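# Sort labelled cartons onto rack boards A and B

## Task

Place each carton on the rack board written on its label (A is the higher board, B the lower one). It must rest flat on its bottom face, inside the board's raised lip, and not stacked on another carton. Any carton that drops or slides down more than a few centimetres means failure.

## Robot and tools

Robot: two arms on one floor track that runs along y at x = 0. left_arm rides carriage left_rail, which is always the one toward +y. right_arm rides right_rail. Each base sits at x = 0, y = its carriage's position_m, z = 0.04 m, facing +x. right_arm has a five-finger right hand and left_arm a mirrored left hand.

Scene frame (all result positions): fixed to the table, whose top is z = 0. +x is the direction the arms face, +y is to their left, +z is up, and y = 0 is mid-track. The table starts at x = 0.17 m. Nothing may end up off the table, including on the track or the metal strip beside it.

Hand point: a point 0.05 m in front of the palm and 0.15 m from the wrist flange. Its +z runs along the straight fingers, +y points out of the palm, and +x runs across the palm away from the thumb. On the left hand, +x points toward the thumb. Straight fingertips reach about 0.06 to 0.07 m past the point. A bracket on the little-finger side of the wrist can strike things. With the fingers level, the wrist can hang up to 0.13 m (palm down) or 0.25 m (palm up) below the point.

execute_actions(actions, cameras): runs its actions one after another. Each action may contain:
- rows: 1 to 15 rows, each applied for one control step (1/30 s). A row is a single list of 28 numbers covering both arms, each in [-1, 1]. Order: left dx, dy, dz, rx, ry, rz, then left hand little, ring, middle, index, thumb_bend, thumb_turn, force_limit, speed, then the same 14 for the right arm. The six pose numbers are an offset from that arm's Hand target as it was when the action began, in the Hand target's own axes. 1.0 equals 0.6 m or 180 degrees, and rx, ry, rz form one rotation vector. Every row of an action counts from that same start, so a repeated offset in a later action moves the arm further. Send six zeros to leave an arm where it is. Hand numbers are absolute targets, not offsets. For fingers and thumb_bend, +1 is straight and -1 is curled. For thumb_turn, +1 is beside the palm and -1 is opposite the fingers. force_limit goes from -1 to +1, which is about 0 to 10 N at the fingertip (15 N for the thumb motors). speed goes from -1 (almost still) up to full at +0.48 and above. A hand has no 'no change' value: to keep it as it is, resend the eight numbers last sent to it.
- steps: 1 to 450 control steps, default 15, and at least one per row. After the last row, the arm keeps heading for that row's target.
- until: ends the action early. It tests only left_rail and right_rail fields, for example {"left_rail": {"position_status": ["!=", "moving"]}}, or {"all": {"status": "ended"}} / {"any": {"status": "ended"}}. Numbers need a comparison (=, !=, <, <=, >, >=).
- left_rail / right_rail: position_m is an absolute place on the track in metres (left -0.8 to 1.5, right -1.5 to 0.8). speed_m_s ranges 0.01 to 1 (start value 1). acceleration_factor ranges 0.1 to 1. {"stop": true} brakes the carriage. To drive, send position_m, then run an action with an until on position_status not equal to moving. Keep the carriages 0.78 m or more apart. A drive carries its arm along unchanged. Let it arrive before reaching for things.
A value out of range refuses the whole call. Images come back only for an empty actions list or when cameras names them (cam_high, cam_left_wrist, cam_right_wrist, or ["all"]).

move(target, speed, blend, stop_force, zero, blocking, cameras): steers each hand along a straight planned path. target is one 28-number row or a list of up to 15 such rows. Every row is an offset from the same starting Hand targets, not from the previous row. speed is the top path speed in m/s, 0.002 to 3.2, default 0.25. Turning is capped at twice that figure in rad/s. blend is a corner radius in metres for lists (0 means stop at each target). stop_force is 4 to 120 N and ends an arm's path once it meets that much push against its motion. Use it slowly (around 0.005 m/s) when approaching boards or the table. zero=true re-zeroes the force reference first. blocking=false returns after about 0.5 s; it cannot be combined with stop_force. The path is capped at 10 s and avoids nothing. Its result adds a 'move:' line giving the outcome (done, off_target, moving, held, fault) and limits (paced = pose clipped, held = steps withheld).

wait(seconds 0 to 3600): the scene runs on and a move continues. stop(): brakes a running move. zoom_image(camera, region [x0, y0, x1, y1] in image pixels, at most 504 by 504): enlarges the latest image. show_instructions(): shows the reference pages. zero_wrist_force(arm: left_arm or right_arm). finished_scene(scene = 1): ends the scene for good.

Results: each arm's end_effector_position (m), end_effector_quat_wxyz and velocities, all in the scene frame. Hand target is the pose the next offsets count from. Joint positions and velocities are listed as rail, shoulder pan, shoulder lift, elbow, wrist 1, wrist 2, wrist 3. Wrist force and torque are in the hand's own axes. hand_measured, hand_stopped_by (moving, target, force, stalled, fault) and hand_load_n each list six values in motor order. A lost grip shows as load falling to about 0. Rail fields: position_m, position_status (moving, done, contact_stop, time_out, stopped, stopped_with_arm, stopped_for_other_arm, stopped_for_other_carriage) and position_answer (taken/not_taken).

Gripping: with the thumb turned in front of the palm, the hand wraps around objects about 0.035 to 0.065 m thick. For a light object, pinch it between the thumb tip and the index pad. Close at speed -0.94 or slower for a soft grip. To tighten, raise force_limit and send a target more closed than hand_measured.

Avoid: pushing past firm contact, since the arms are stiff and about 150 N or the joint torque limits cause a 10 s fault stop. Also avoid arm-to-arm contact, releasing a carton while it still moves, dropping it even slightly, hitting the rack hard, and long holds that overheat motors. Commanded orientation is clipped to within 32 degrees of the current one per step. Rows that step up gradually (about 0.01 per row) start smoothly. The scene keeps running while you think.

Each tool is called after "Call:" by a JSON object that holds its "name" and its "arguments".

Reference images:

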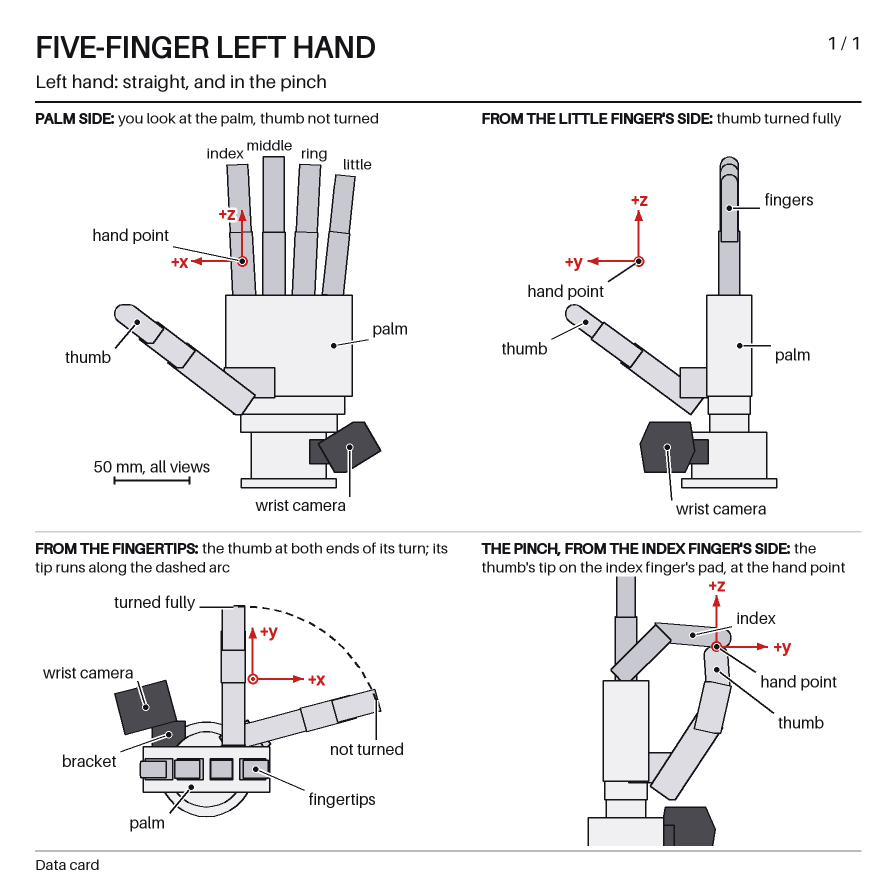

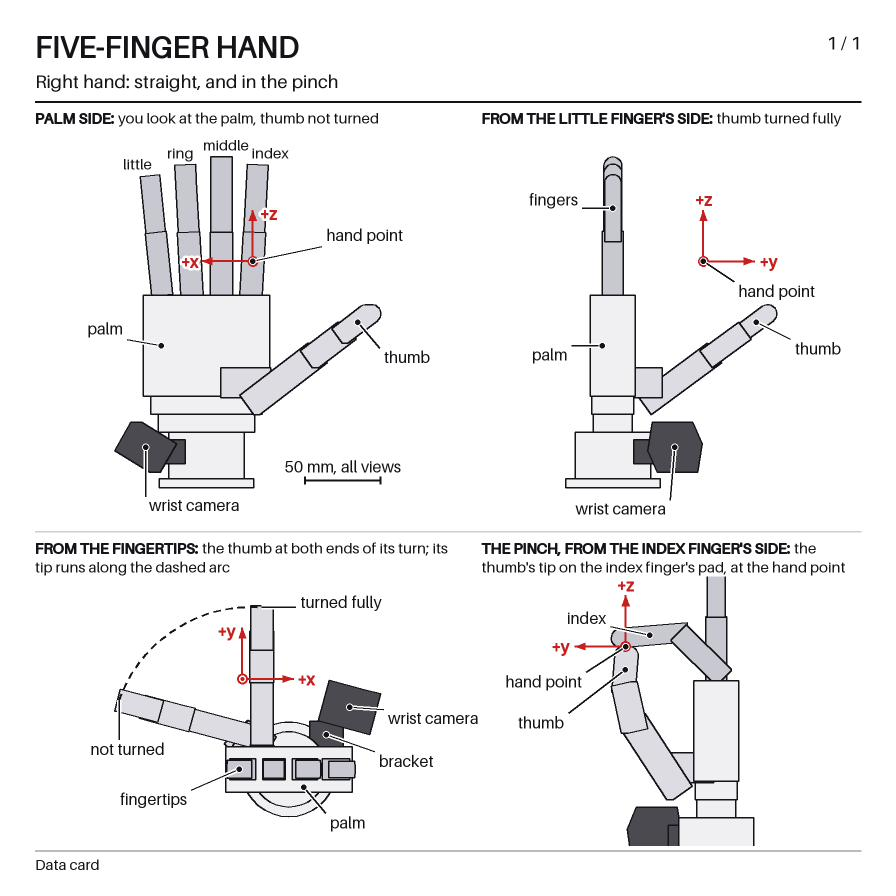

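## Session

Call:
{"name": "execute_actions", "arguments": {"actions": []}}

Scene clock: 0.00 s.
left_arm: end_effector_position=(+0.3792, +0.6804, +0.5666) hand_measured=(+1.000, +1.000, +1.000, +1.000, +1.000, +1.000) hand_load_n=(+0.0, +0.0, +0.0, +0.0, +0.0, +0.0) hand_stopped_by=(target, target, target, target, target, target) hand_force_limit=0.00 hand_speed=-0.80 end_effector_quat_wxyz=(+0.026, +0.997, -0.073, -0.031) | right_arm: end_effector_position=(+0.3670, -0.5722, +0.6313) hand_measured=(+1.000, +1.000, +1.000, +1.000, +1.000, +1.000) hand_load_n=(+0.0, +0.0, +0.0, +0.0, +0.0, +0.0) hand_stopped_by=(target, target, target, target, target, target) hand_force_limit=0.00 hand_speed=-0.80 end_effector_quat_wxyz=(-0.073, -0.054, +0.995, +0.047)
Joint positions: left_arm=[0.7 -0.326 -1.759 1.754 1.624 1.636 1.393] | right_arm=[-0.7 -0.361 -1.748 1.663 1.827 1.543 -2.043]
Joint velocities: within noise
Joint torques (N m): no reading
Wrist force (N): no reading
Wrist torque (N m): no reading
Wrist force, peak (N): no reading
Hand target: left_arm +0.3792, +0.6804, +0.5666; +0.026, +0.997, -0.073, -0.031 | right_arm +0.3670, -0.5722, +0.6313; -0.073, -0.054, +0.995, +0.047
left_rail: position_m=0.700 position_status=done
right_rail: position_m=-0.700 position_status=done

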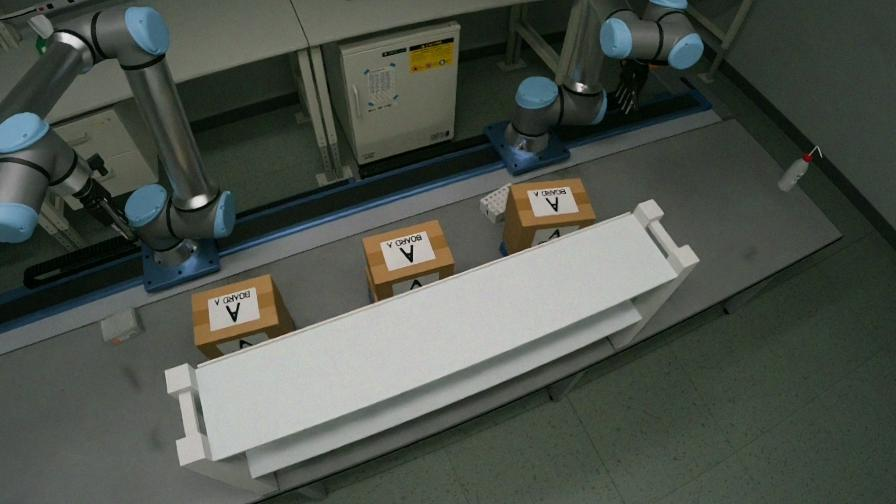

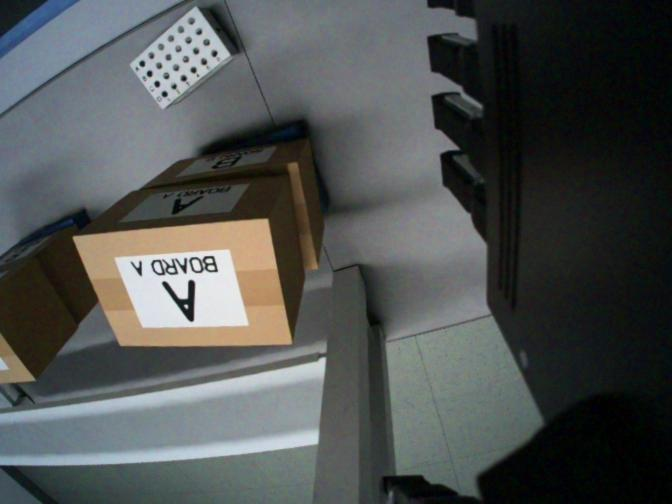

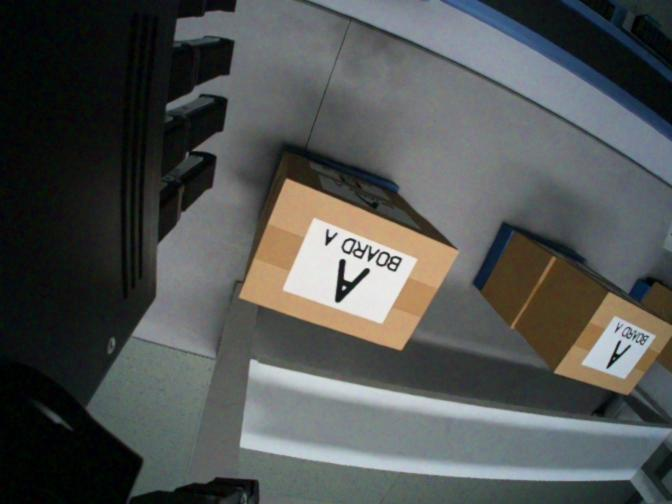

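Call:
{"name": "zoom_image", "arguments": {"camera": "cam_high", "region": [150, 220, 500, 420]}}

Call:
{"name": "zoom_image", "arguments": {"camera": "cam_high", "region": [430, 120, 720, 360]}}

Call:
{"name": "zoom_image", "arguments": {"camera": "cam_left_wrist", "region": [0, 100, 400, 504]}}

Call:
{"name": "zoom_image", "arguments": {"camera": "cam_right_wrist", "region": [200, 100, 672, 504]}}

Scaled by 1.440 from the camera's image (finer frame: 1280x720).

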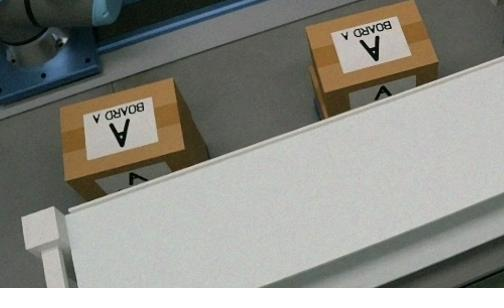

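Scaled by 1.738 from the camera's image (finer frame: 1280x720).

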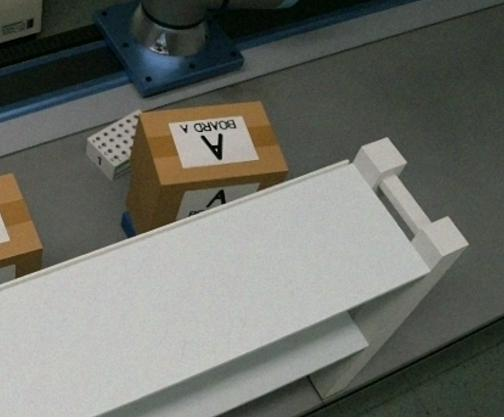

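Scaled by 1.248 from the camera's image (finer frame: 960x720).

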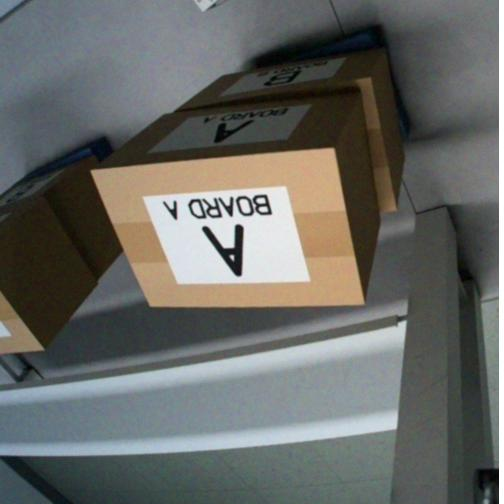

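Scaled by 1.068 from the camera's image (finer frame: 960x720).

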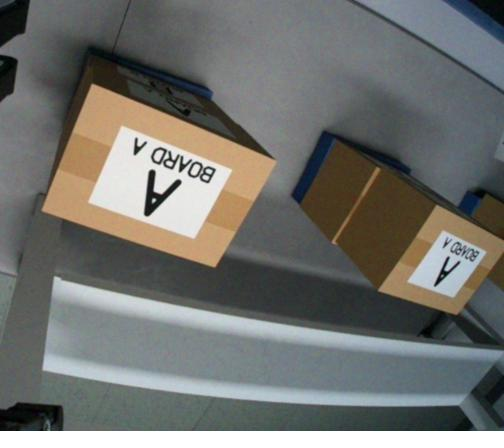

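Call:
{"name": "zoom_image", "arguments": {"camera": "cam_high", "region": [100, 300, 350, 500]}}

Call:
{"name": "zoom_image", "arguments": {"camera": "cam_high", "region": [540, 170, 740, 370]}}

Call:
{"name": "zoom_image", "arguments": {"camera": "cam_left_wrist", "region": [60, 80, 360, 380]}}

Call:
{"name": "zoom_image", "arguments": {"camera": "cam_right_wrist", "region": [200, 130, 480, 380]}}

Scaled by 2.016 from the camera's image (finer frame: 1280x720).

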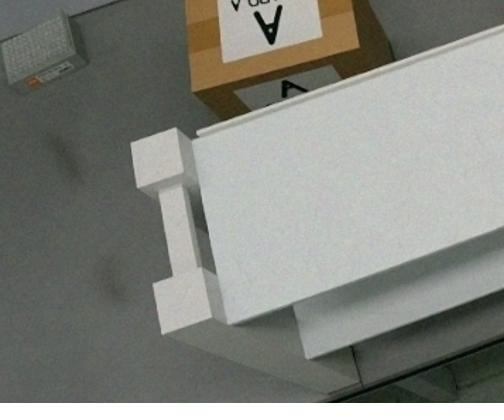

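Scaled by 2.520 from the camera's image (finer frame: 1280x720).

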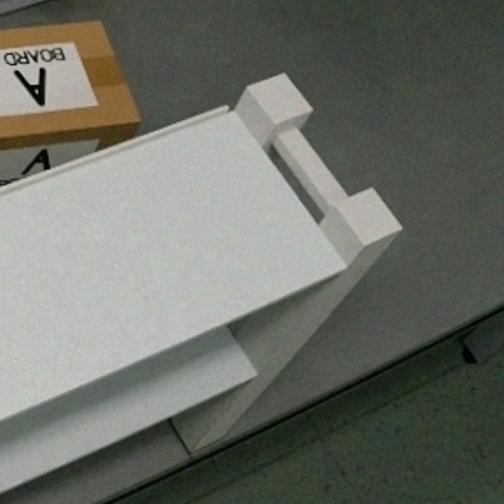

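Scaled by 1.680 from the camera's image (finer frame: 960x720).

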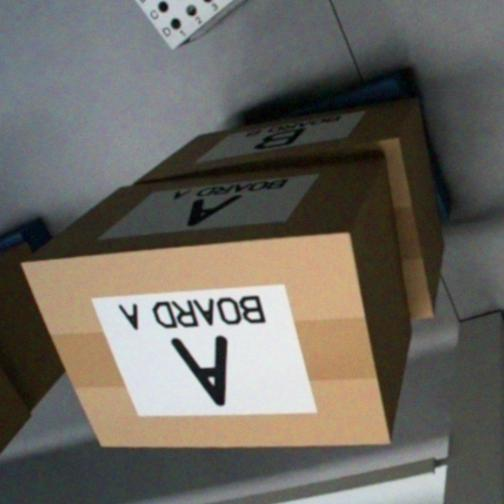

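Scaled by 1.800 from the camera's image (finer frame: 960x720).

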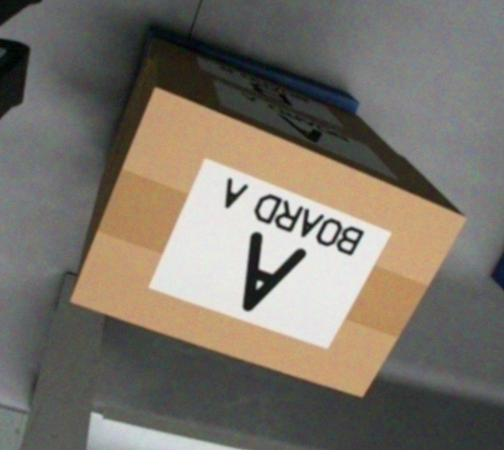

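Call:
{"name": "move", "arguments": {"target": [0.118,0,0,0.05,0.5188,-0.0237,1,1,1,1,1,1,0,-0.8,-0.138,0,0,0.0516,-0.5455,0.0035,1,1,1,1,1,1,0,-0.8], "speed": 0.25, "cameras": ["all"]}}

Scene clock: 248.03 s.
left_arm: end_effector_position=(+0.4490, +0.6699, +0.5624) hand_measured=(+1.000, +1.000, +1.000, +1.000, +1.000, +1.000) hand_load_n=(+0.0, +0.0, +0.0, +0.0, +0.0, +0.0) hand_stopped_by=(target, target, target, target, target, target) hand_force_limit=0.00 hand_speed=-0.80 end_effector_quat_wxyz=(+0.000, +0.707, +0.000, +0.707) | right_arm: end_effector_position=(+0.4484, -0.5627, +0.6197) hand_measured=(+1.000, +1.000, +1.000, +1.000, +1.000, +1.000) hand_load_n=(+0.0, +0.0, +0.0, +0.0, +0.0, +0.0) hand_stopped_by=(target, target, target, target, target, target) hand_force_limit=0.00 hand_speed=-0.80 end_effector_quat_wxyz=(+0.707, +0.000, +0.707, +0.001)
Joint positions: left_arm=[0.7 -1.073 -2.54 2.393 0.147 0.498 1.572] | right_arm=[-0.7 -0.684 -2.449 2.279 0.17 0.886 -1.57]
Joint torques (N m): left_arm=[10.2 44.45 -33.09 -5.48 3.04 3.25] | right_arm=[12.97 42.52 -37.1 -3.81 4.16 2.47]
Wrist force (N): left_arm=[1.5 -0.6 2.8] | right_arm=[-0.9 -0.2 1.0]
Wrist torque (N m): left_arm=[-0.05 0.40 -0.14] | right_arm=[0.08 0.08 -0.05]
Wrist force, peak (N): left_arm=[1.8 -1.8 3.3] | right_arm=[-1.2 -0.6 1.6]
Hand target: left_arm +0.4491, +0.6700, +0.5624; +0.000, +0.707, +0.000, +0.707 | right_arm +0.4484, -0.5627, +0.6197; +0.707, +0.000, +0.707, +0.001
Off the commanded pose: left_arm 0.000 m, 0 deg | right_arm 0.000 m, 0 deg.
left_rail: position_m=0.700 position_status=done
right_rail: position_m=-0.700 position_status=done
move: done
cam_left_wrist: T_world_to_cam=[[-0.01475, 0.97808, 0.20771, -0.77405], [-0.52221, -0.18469, 0.83258, -0.11069], [0.85269, -0.09619, 0.51348, -0.4891]] pos_world=[0.34783, 0.68959, 0.50408]
cam_right_wrist: T_world_to_cam=[[0.00773, 0.97214, -0.23428, 0.68883], [-0.48167, 0.20894, 0.85108, -0.18868], [0.87632, 0.10626, 0.46987, -0.5095]] pos_world=[0.35027, -0.57607, 0.56135]

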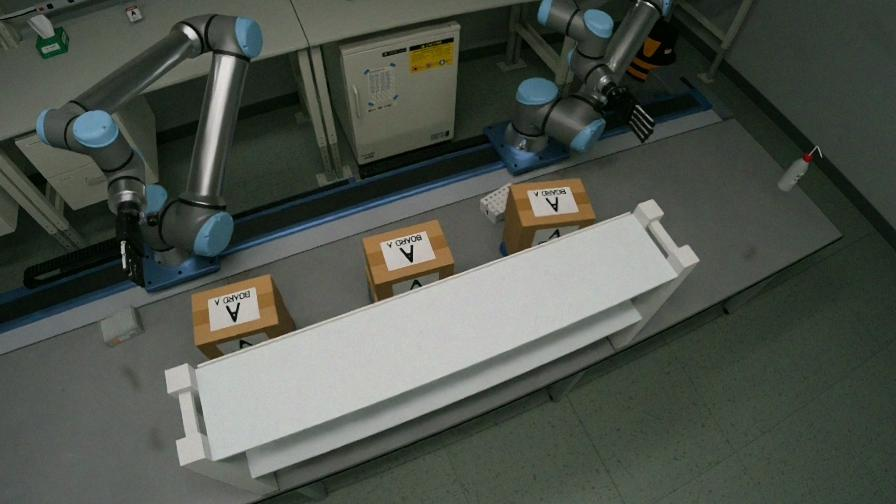

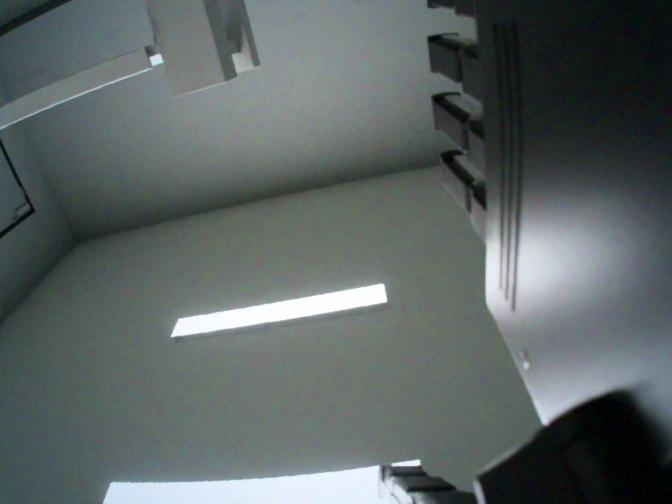

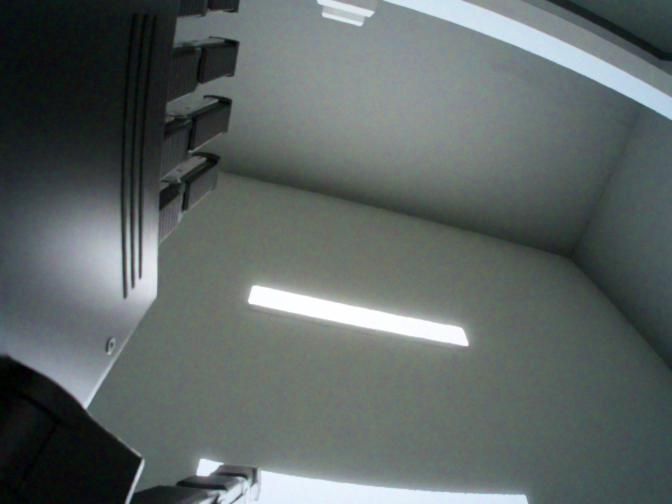

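Call:
{"name": "move", "arguments": {"target": [-0.1,0,-0.1,0,-0.25,0,1,1,1,1,1,1,0,-0.8,0.2,0,-0.1,0,0.25,0,1,1,1,1,1,1,0,-0.8], "speed": 0.25, "cameras": ["cam_left_wrist","cam_right_wrist"]}}

Scene clock: 254.60 s.
left_arm: end_effector_position=(+0.4490, +0.6699, +0.5624) hand_measured=(+1.000, +1.000, +1.000, +1.000, +1.000, +1.000) hand_load_n=(+0.0, +0.0, +0.0, +0.0, +0.0, +0.0) hand_stopped_by=(target, target, target, target, target, target) hand_force_limit=0.00 hand_speed=-0.80 end_effector_quat_wxyz=(+0.000, +0.707, +0.000, +0.707) | right_arm: end_effector_position=(+0.4484, -0.5627, +0.6197) hand_measured=(+1.000, +1.000, +1.000, +1.000, +1.000, +1.000) hand_load_n=(+0.0, +0.0, +0.0, +0.0, +0.0, +0.0) hand_stopped_by=(target, target, target, target, target, target) hand_force_limit=0.00 hand_speed=-0.80 end_effector_quat_wxyz=(+0.707, +0.000, +0.707, +0.001)
Joint positions: left_arm=[0.7 -1.073 -2.54 2.393 0.147 0.498 1.572] | right_arm=[-0.7 -0.684 -2.449 2.279 0.17 0.886 -1.57]
Joint torques (N m): left_arm=[14.65 46.47 -32.32 -5.42 3.59 2.59] | right_arm=[11.85 40.8 -36.9 -3.82 4.19 2.54]
Wrist force (N): left_arm=[1.7 -0.6 2.7] | right_arm=[-0.9 0.1 1.5]
Wrist torque (N m): left_arm=[-0.05 0.34 -0.11] | right_arm=[0.10 0.05 -0.03]
Wrist force, peak (N): left_arm=[1.9 -0.2 3.1] | right_arm=[-1.1 -0.1 1.7]
Hand target: left_arm +0.4491, +0.6700, +0.5624; +0.000, +0.707, +0.000, +0.707 | right_arm +0.4484, -0.5627, +0.6197; +0.707, +0.000, +0.707, +0.001
left_rail: position_m=0.700 position_status=done
right_rail: position_m=-0.700 position_status=done
move: not run (left_arm's path would bring its wrist too close to its joint 2's axis: go round it by way of another target; nothing was sent)
cam_left_wrist: T_world_to_cam=[[-0.01475, 0.97808, 0.20771, -0.77405], [-0.52221, -0.18469, 0.83258, -0.11069], [0.85269, -0.09619, 0.51348, -0.4891]] pos_world=[0.34783, 0.68959, 0.50408]
cam_right_wrist: T_world_to_cam=[[0.00773, 0.97214, -0.23428, 0.68883], [-0.48167, 0.20894, 0.85108, -0.18868], [0.87632, 0.10626, 0.46987, -0.5095]] pos_world=[0.35027, -0.57607, 0.56135]

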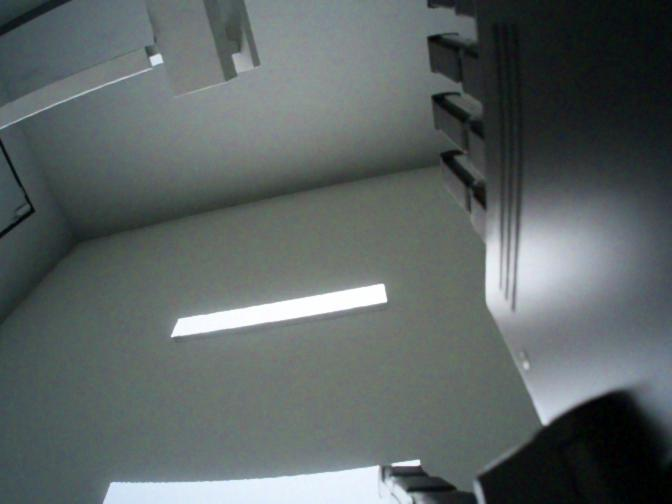

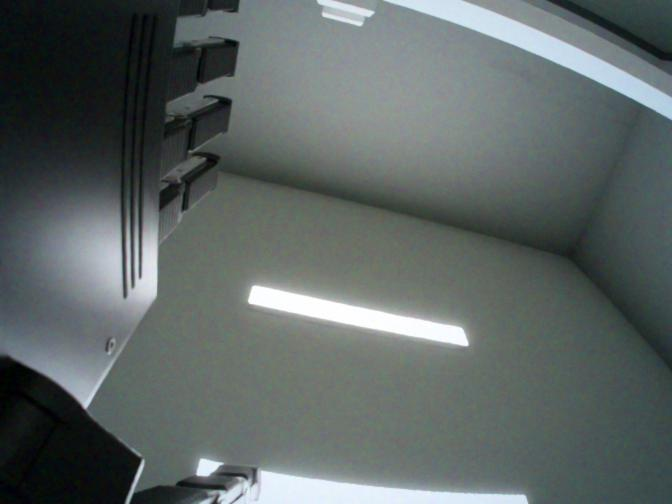

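Call:
{"name": "move", "arguments": {"target": [0,0,0.1,0,-0.25,0,1,1,1,1,1,1,0,-0.8,0.1,0,0.1,0,0.25,0,1,1,1,1,1,1,0,-0.8], "speed": 0.25, "cameras": ["cam_left_wrist","cam_right_wrist"]}}

Scene clock: 261.13 s.
left_arm: end_effector_position=(+0.5091, +0.6700, +0.5625) hand_measured=(+1.000, +1.000, +1.000, +1.000, +1.000, +1.000) hand_load_n=(+0.0, +0.0, +0.0, +0.0, +0.0, +0.5) hand_stopped_by=(target, target, target, target, target, target) hand_force_limit=0.00 hand_speed=-0.80 end_effector_quat_wxyz=(+0.000, +0.924, +0.000, +0.383) | right_arm: end_effector_position=(+0.5084, -0.5626, +0.5597) hand_measured=(+1.000, +1.000, +1.000, +1.000, +1.000, +1.000) hand_load_n=(+0.0, +0.0, +0.0, +0.0, +0.0, +0.0) hand_stopped_by=(target, target, target, target, target, target) hand_force_limit=0.00 hand_speed=-0.80 end_effector_quat_wxyz=(+0.383, +0.000, +0.924, +0.000)
Joint positions: left_arm=[0.7 -0.519 -1.967 1.928 0.894 1.212 1.188] | right_arm=[-0.7 -0.349 -1.956 1.921 0.852 1.325 -1.823]
Joint torques (N m): left_arm=[13.57 7.63 -48.2 6.01 2.92 2.24] | right_arm=[14.49 9.72 -49.44 4.76 3.49 1.74]
Wrist force (N): left_arm=[1.4 -0.6 1.5] | right_arm=[-0.3 0.7 0.7]
Wrist torque (N m): left_arm=[-0.07 0.00 -0.06] | right_arm=[0.13 -0.13 0.19]
Wrist force, peak (N): left_arm=[2.7 -0.3 3.4] | right_arm=[-1.8 -0.9 2.7]
Hand target: left_arm +0.5091, +0.6700, +0.5625; +0.000, +0.924, +0.000, +0.383 | right_arm +0.5084, -0.5626, +0.5597; +0.383, +0.000, +0.924, +0.000
Off the commanded pose: left_arm 0.000 m, 0 deg | right_arm 0.000 m, 0 deg.
left_rail: position_m=0.700 position_status=done
right_rail: position_m=-0.700 position_status=done
move: done
cam_left_wrist: T_world_to_cam=[[0.13646, 0.97804, 0.15752, -0.82189], [0.21923, -0.18488, 0.958, -0.52722], [0.96608, -0.09619, -0.23964, -0.17445]] pos_world=[0.39627, 0.68959, 0.59274]
cam_right_wrist: T_world_to_cam=[[-0.16087, 0.97196, -0.17147, 0.7247], [0.26091, 0.20944, 0.94237, -0.53705], [0.95186, 0.10686, -0.28729, -0.14815]] pos_world=[0.39773, -0.57607, 0.58781]

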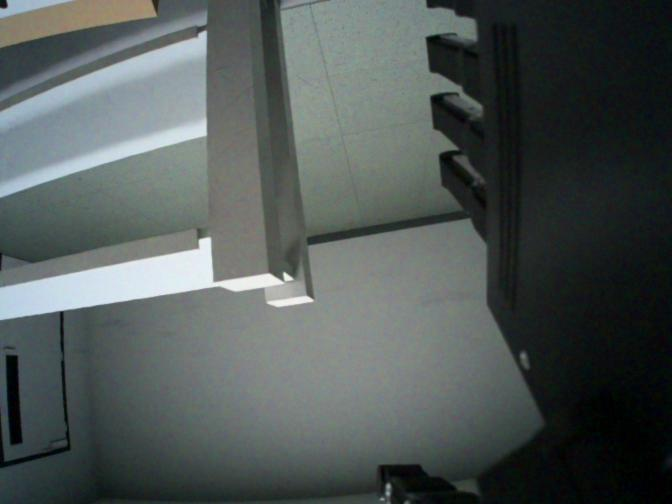

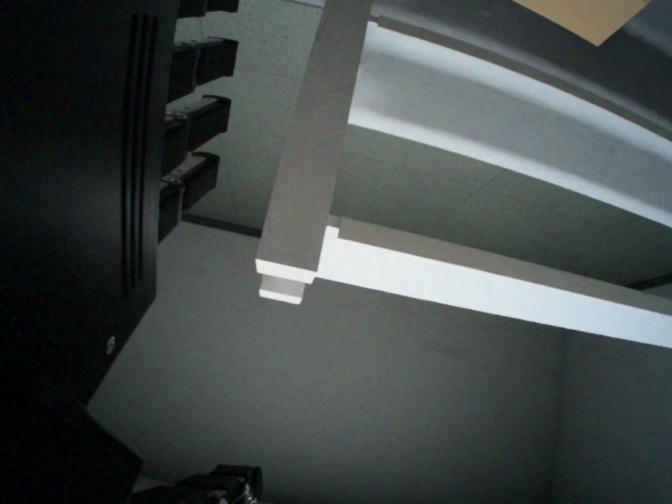

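Call:
{"name": "zoom_image", "arguments": {"camera": "cam_right_wrist", "region": [240, 0, 440, 150]}}

Call:
{"name": "zoom_image", "arguments": {"camera": "cam_right_wrist", "region": [240, 190, 440, 340]}}

Call:
{"name": "zoom_image", "arguments": {"camera": "cam_left_wrist", "region": [130, 200, 330, 350]}}

Call:
{"name": "zoom_image", "arguments": {"camera": "cam_left_wrist", "region": [0, 0, 300, 225]}}

Scaled by 2.520 from the camera's image (finer frame: 960x720).

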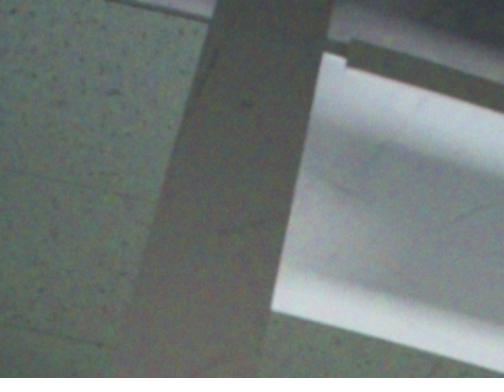

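Scaled by 2.520 from the camera's image (finer frame: 960x720).

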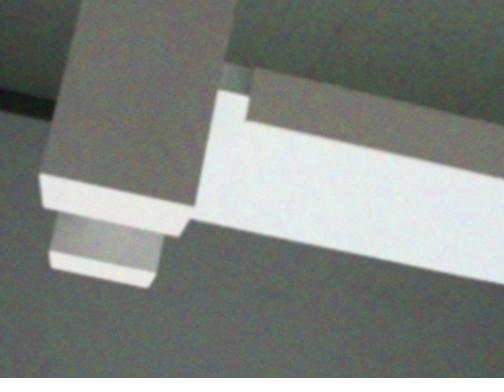

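Scaled by 2.520 from the camera's image (finer frame: 960x720).

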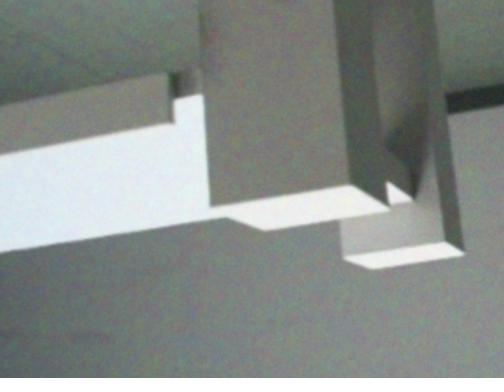

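Scaled by 1.680 from the camera's image (finer frame: 960x720).

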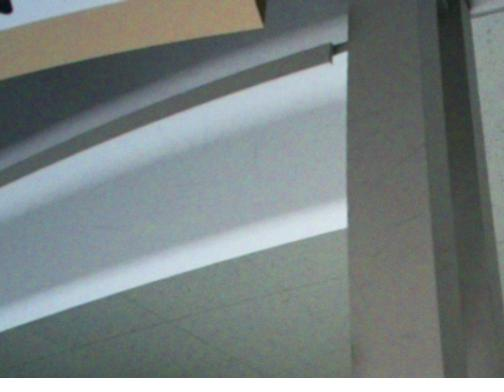

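Call:
{"name": "execute_actions", "arguments": {"actions": [{"right_rail":{"position_m":-0.88,"speed_m_s":0.5,"acceleration_factor":0.4},"steps":150,"until":{"right_rail":{"position_status":["!=","moving"]}}},{"left_rail":{"position_m":-0.04,"speed_m_s":0.5,"acceleration_factor":0.4},"steps":200,"until":{"left_rail":{"position_status":["!=","moving"]}}}], "cameras": ["all"]}}

Scene clock: 344.00 s.
left_arm: end_effector_position=(+0.5091, -0.0700, +0.5625) hand_measured=(+1.000, +1.000, +1.000, +1.000, +1.000, +1.000) hand_load_n=(+0.0, +0.0, +0.0, +0.0, +0.0, +0.0) hand_stopped_by=(target, target, target, target, target, target) hand_force_limit=0.00 hand_speed=-0.80 end_effector_quat_wxyz=(+0.000, +0.924, +0.000, +0.383) | right_arm: end_effector_position=(+0.5084, -0.7426, +0.5597) hand_measured=(+1.000, +1.000, +1.000, +1.000, +1.000, +1.000) hand_load_n=(+0.0, +0.0, +0.0, +0.0, +0.0, +0.0) hand_stopped_by=(target, target, target, target, target, target) hand_force_limit=0.00 hand_speed=-0.80 end_effector_quat_wxyz=(+0.383, +0.000, +0.924, +0.000)
Joint positions: left_arm=[-0.04 -0.519 -1.967 1.928 0.894 1.212 1.188] | right_arm=[-0.88 -0.349 -1.956 1.921 0.852 1.326 -1.823]
Joint torques (N m): left_arm=[-10.59 -1.03 -47.38 1.04 2.57 2.62] | right_arm=[-0.18 -23.8 -43.87 0.7 -1.69 2.02]
Wrist force (N): left_arm=[1.2 -0.6 0.8] | right_arm=[-0.6 0.9 1.1]
Wrist torque (N m): left_arm=[-0.02 0.00 -0.06] | right_arm=[0.13 -0.09 0.17]
Wrist force, peak (N): left_arm=[1.4 -1.8 1.1] | right_arm=[-0.6 2.0 1.3]
Hand target: left_arm +0.5091, -0.0700, +0.5625; +0.000, +0.924, +0.000, +0.383 | right_arm +0.5084, -0.7426, +0.5597; +0.383, +0.000, +0.924, +0.000
Off the commanded pose: left_arm 0.000 m, 0 deg | right_arm 0.000 m, 0 deg.
left_rail: position_m=-0.040 speed_m_s=0.50 position_status=done
right_rail: position_m=-0.880 speed_m_s=0.50 position_status=done
cam_left_wrist: T_world_to_cam=[[0.1365, 0.97804, 0.1575, -0.09814], [0.21944, -0.18489, 0.95795, -0.66409], [0.96603, -0.0962, -0.23986, -0.24548]] pos_world=[0.39627, -0.05041, 0.59274]
cam_right_wrist: T_world_to_cam=[[-0.16091, 0.97197, -0.17143, 0.89966], [0.26112, 0.20943, 0.94231, -0.49944], [0.9518, 0.10687, -0.2875, -0.12886]] pos_world=[0.39783, -0.75607, 0.58781]

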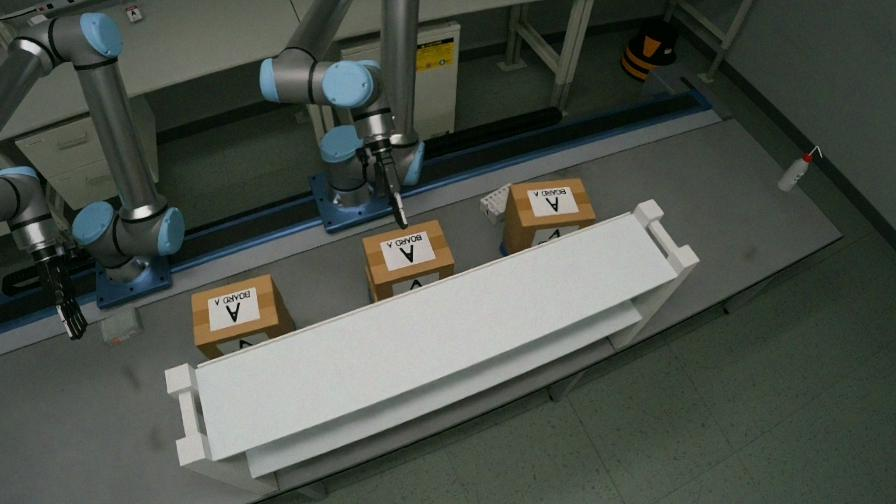

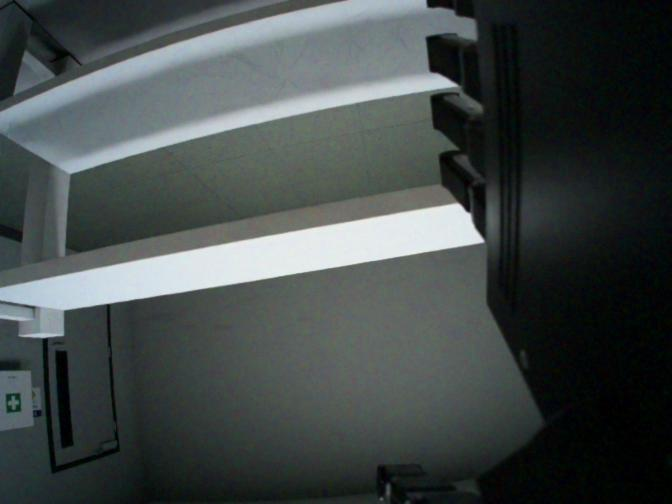

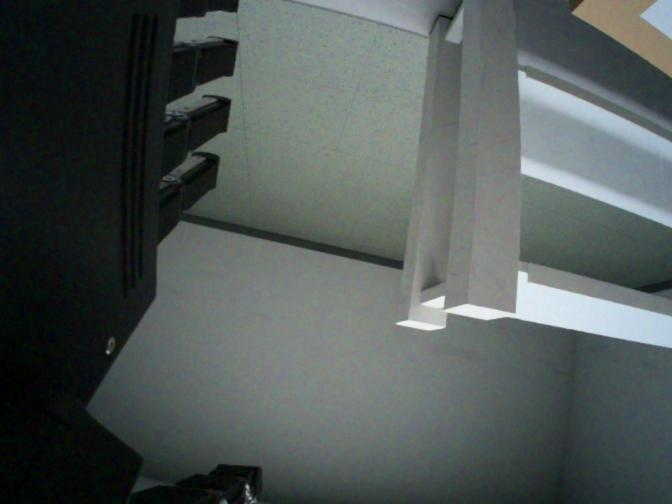

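Call:
{"name": "move", "arguments": {"target": [-0.152,0.25,-0.011,0,-0.25,0,1,1,1,1,1,1,0,-0.8,0.151,0.033,-0.0095,0,0.25,0,1,1,1,1,1,1,0,-0.8], "speed": 0.25, "cameras": ["cam_left_wrist","cam_right_wrist"]}}

Scene clock: 354.87 s.
left_arm: end_effector_position=(+0.4399, -0.2199, +0.5026) hand_measured=(+1.000, +1.000, +1.000, +1.000, +1.000, +1.000) hand_load_n=(+0.0, +0.0, +0.0, +0.0, +0.0, +0.0) hand_stopped_by=(target, target, target, target, target, target) hand_force_limit=0.00 hand_speed=-0.80 end_effector_quat_wxyz=(+0.000, +1.000, +0.000, +0.000) | right_arm: end_effector_position=(+0.4403, -0.7228, +0.4997) hand_measured=(+1.000, +1.000, +1.000, +1.000, +1.000, +1.000) hand_load_n=(+0.0, +0.0, +0.5, +0.0, +0.0, +0.0) hand_stopped_by=(target, target, target, target, target, target) hand_force_limit=0.00 hand_speed=-0.80 end_effector_quat_wxyz=(+0.000, +0.000, +1.000, +0.000)
Joint positions: left_arm=[-0.04 -0.706 -1.668 1.775 1.464 1.57 0.865] | right_arm=[-0.88 -0.195 -1.677 1.788 1.46 1.57 -1.766]
Joint torques (N m): left_arm=[-10.08 -15.25 -44.95 9.54 3.46 -0.71] | right_arm=[13.21 -10.22 -46.37 8.28 4.26 2.35]
Wrist force (N): left_arm=[-0.1 -0.9 0.7] | right_arm=[0.1 0.4 0.3]
Wrist torque (N m): left_arm=[-0.16 0.00 0.09] | right_arm=[0.05 -0.02 0.03]
Wrist force, peak (N): left_arm=[1.7 -0.7 1.6] | right_arm=[-0.1 0.9 1.7]
Hand target: left_arm +0.4399, -0.2200, +0.5025; +0.000, +1.000, +0.000, +0.000 | right_arm +0.4403, -0.7228, +0.4997; +0.000, +0.000, +1.000, +0.000
Off the commanded pose: left_arm 0.000 m, 0 deg | right_arm 0.000 m, 0 deg.
left_rail: position_m=-0.040 speed_m_s=0.50 position_status=done
right_rail: position_m=-0.880 speed_m_s=0.50 position_status=done
move: done
cam_left_wrist: T_world_to_cam=[[0.20748, 0.97812, 0.01537, 0.10757], [0.83246, -0.18479, 0.52237, -0.67007], [0.51378, -0.09559, -0.85258, 0.29956]] pos_world=[0.38158, -0.20041, 0.60377]
cam_right_wrist: T_world_to_cam=[[-0.23571, 0.97179, -0.00788, 0.81024], [0.85068, 0.21024, 0.4818, -0.45816], [0.46987, 0.10687, -0.87624, 0.42306]] pos_world=[0.38195, -0.73628, 0.59783]

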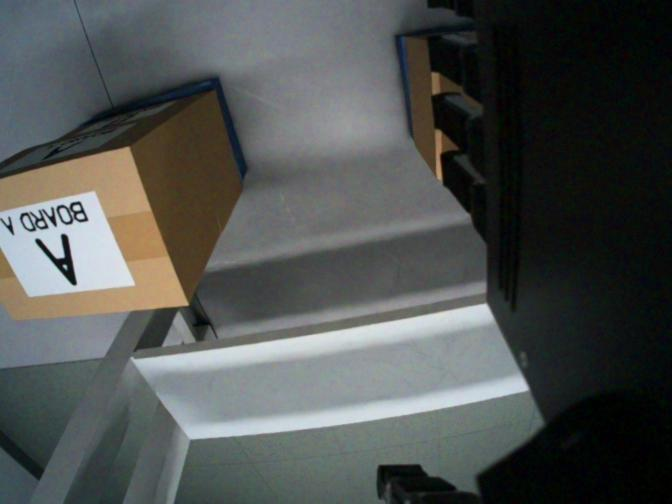

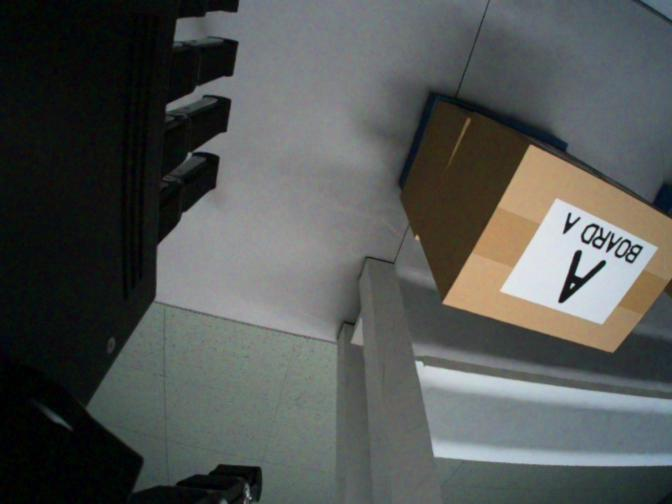

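Call:
{"name": "zoom_image", "arguments": {"camera": "cam_right_wrist", "region": [380, 80, 672, 370]}}

Call:
{"name": "zoom_image", "arguments": {"camera": "cam_left_wrist", "region": [0, 70, 270, 340]}}

Scaled by 1.726 from the camera's image (finer frame: 960x720).

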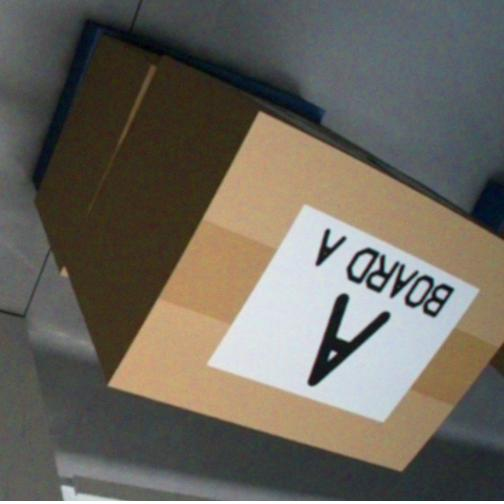

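Scaled by 1.867 from the camera's image (finer frame: 960x720).

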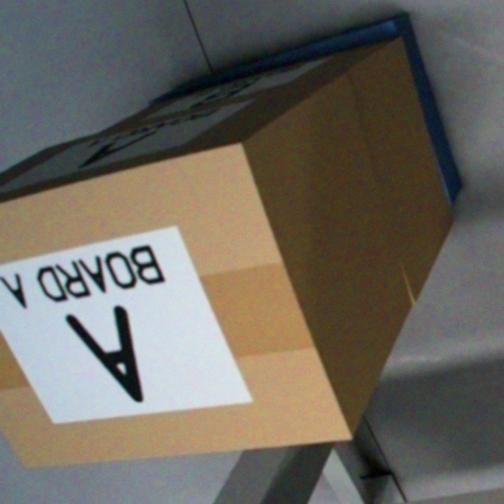

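Call:
{"name": "move", "arguments": {"target": [0.0947,0.2133,0.1375,-0.0218,0.4996,0.0218,1,1,1,1,1,1,0,-0.8,-0.0478,0.1797,0.1328,0.0218,-0.4996,0.0218,1,1,1,1,1,1,0,-0.8], "speed": 0.25, "cameras": ["all"]}}

Scene clock: 422.50 s.
left_arm: end_effector_position=(+0.4967, -0.3479, +0.4200) hand_measured=(+1.000, +1.000, +1.000, +1.000, +1.000, +1.000) hand_load_n=(+0.0, -0.5, +0.0, +0.0, +0.0, +0.0) hand_stopped_by=(target, target, target, target, target, target) hand_force_limit=0.00 hand_speed=-0.80 end_effector_quat_wxyz=(+0.031, +0.706, -0.031, +0.706) | right_arm: end_effector_position=(+0.4689, -0.6149, +0.4201) hand_measured=(+1.000, +1.000, +1.000, +1.000, +1.000, +1.000) hand_load_n=(+0.0, +0.0, +0.0, +0.0, +0.0, +0.0) hand_stopped_by=(target, target, target, target, target, target) hand_force_limit=0.00 hand_speed=-0.80 end_effector_quat_wxyz=(+0.706, +0.031, +0.707, -0.030)
Joint positions: left_arm=[-0.04 -1.325 -1.941 2.458 -0.518 0.333 1.572] | right_arm=[-0.88 0.242 -2.007 2.493 -0.486 1.9 -1.57]
Joint torques (N m): left_arm=[10.66 -25.85 -27.03 -4.57 3.6 2.79] | right_arm=[12.91 16.18 -33.6 -4.21 4.44 -4.17]
Wrist force (N): left_arm=[1.4 0.1 3.0] | right_arm=[0.1 0.7 1.4]
Wrist torque (N m): left_arm=[0.12 0.41 -0.18] | right_arm=[0.15 -0.13 0.20]
Wrist force, peak (N): left_arm=[1.4 -0.4 3.5] | right_arm=[-0.1 0.7 2.3]
Hand target: left_arm +0.4967, -0.3479, +0.4200; +0.031, +0.706, -0.031, +0.707 | right_arm +0.4689, -0.6149, +0.4201; +0.706, +0.031, +0.707, -0.030
Off the commanded pose: left_arm 0.000 m, 0 deg | right_arm 0.000 m, 0 deg.
left_rail: position_m=-0.040 speed_m_s=0.50 position_status=done
right_rail: position_m=-0.880 speed_m_s=0.50 position_status=done
move: done
cam_left_wrist: T_world_to_cam=[[0.07101, 0.97559, 0.20778, 0.20834], [-0.53621, -0.13831, 0.83267, -0.13215], [0.84109, -0.17054, 0.51331, -0.57456]] pos_world=[0.3976, -0.31952, 0.36168]
cam_right_wrist: T_world_to_cam=[[0.09237, 0.96777, -0.23428, 0.65032], [-0.46146, 0.2501, 0.85118, 0.01781], [0.88234, 0.02949, 0.46969, -0.47809]] pos_world=[0.36999, -0.61972, 0.36175]

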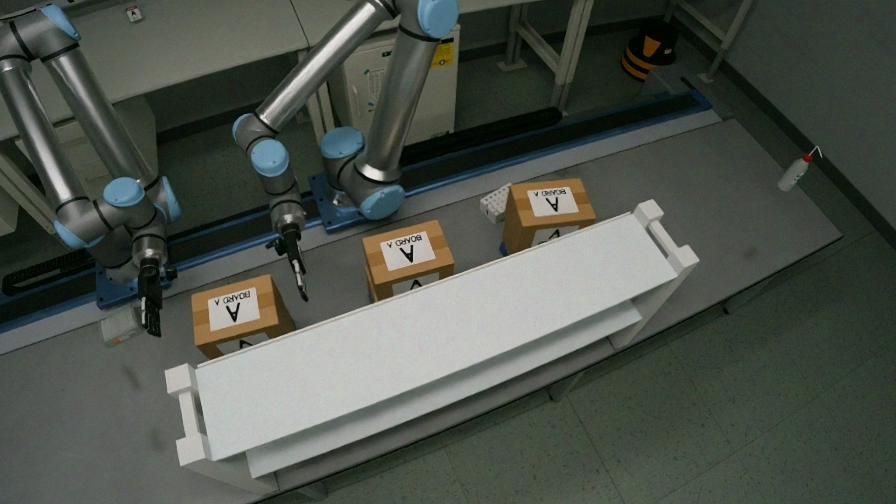

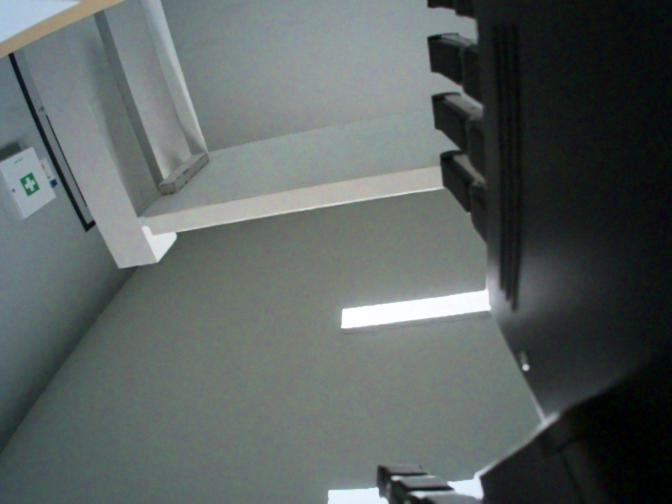

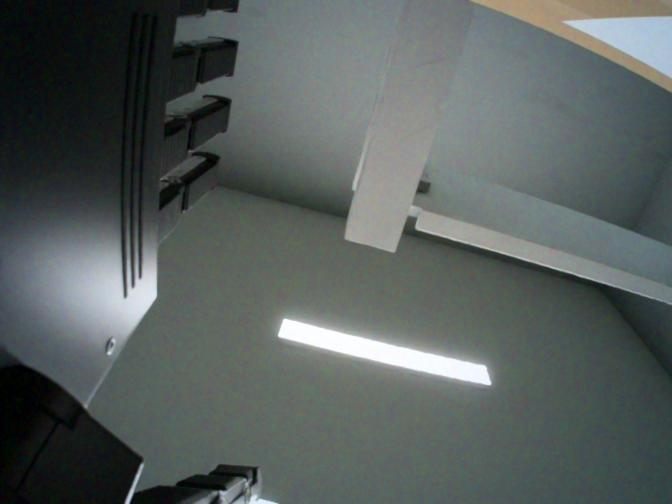

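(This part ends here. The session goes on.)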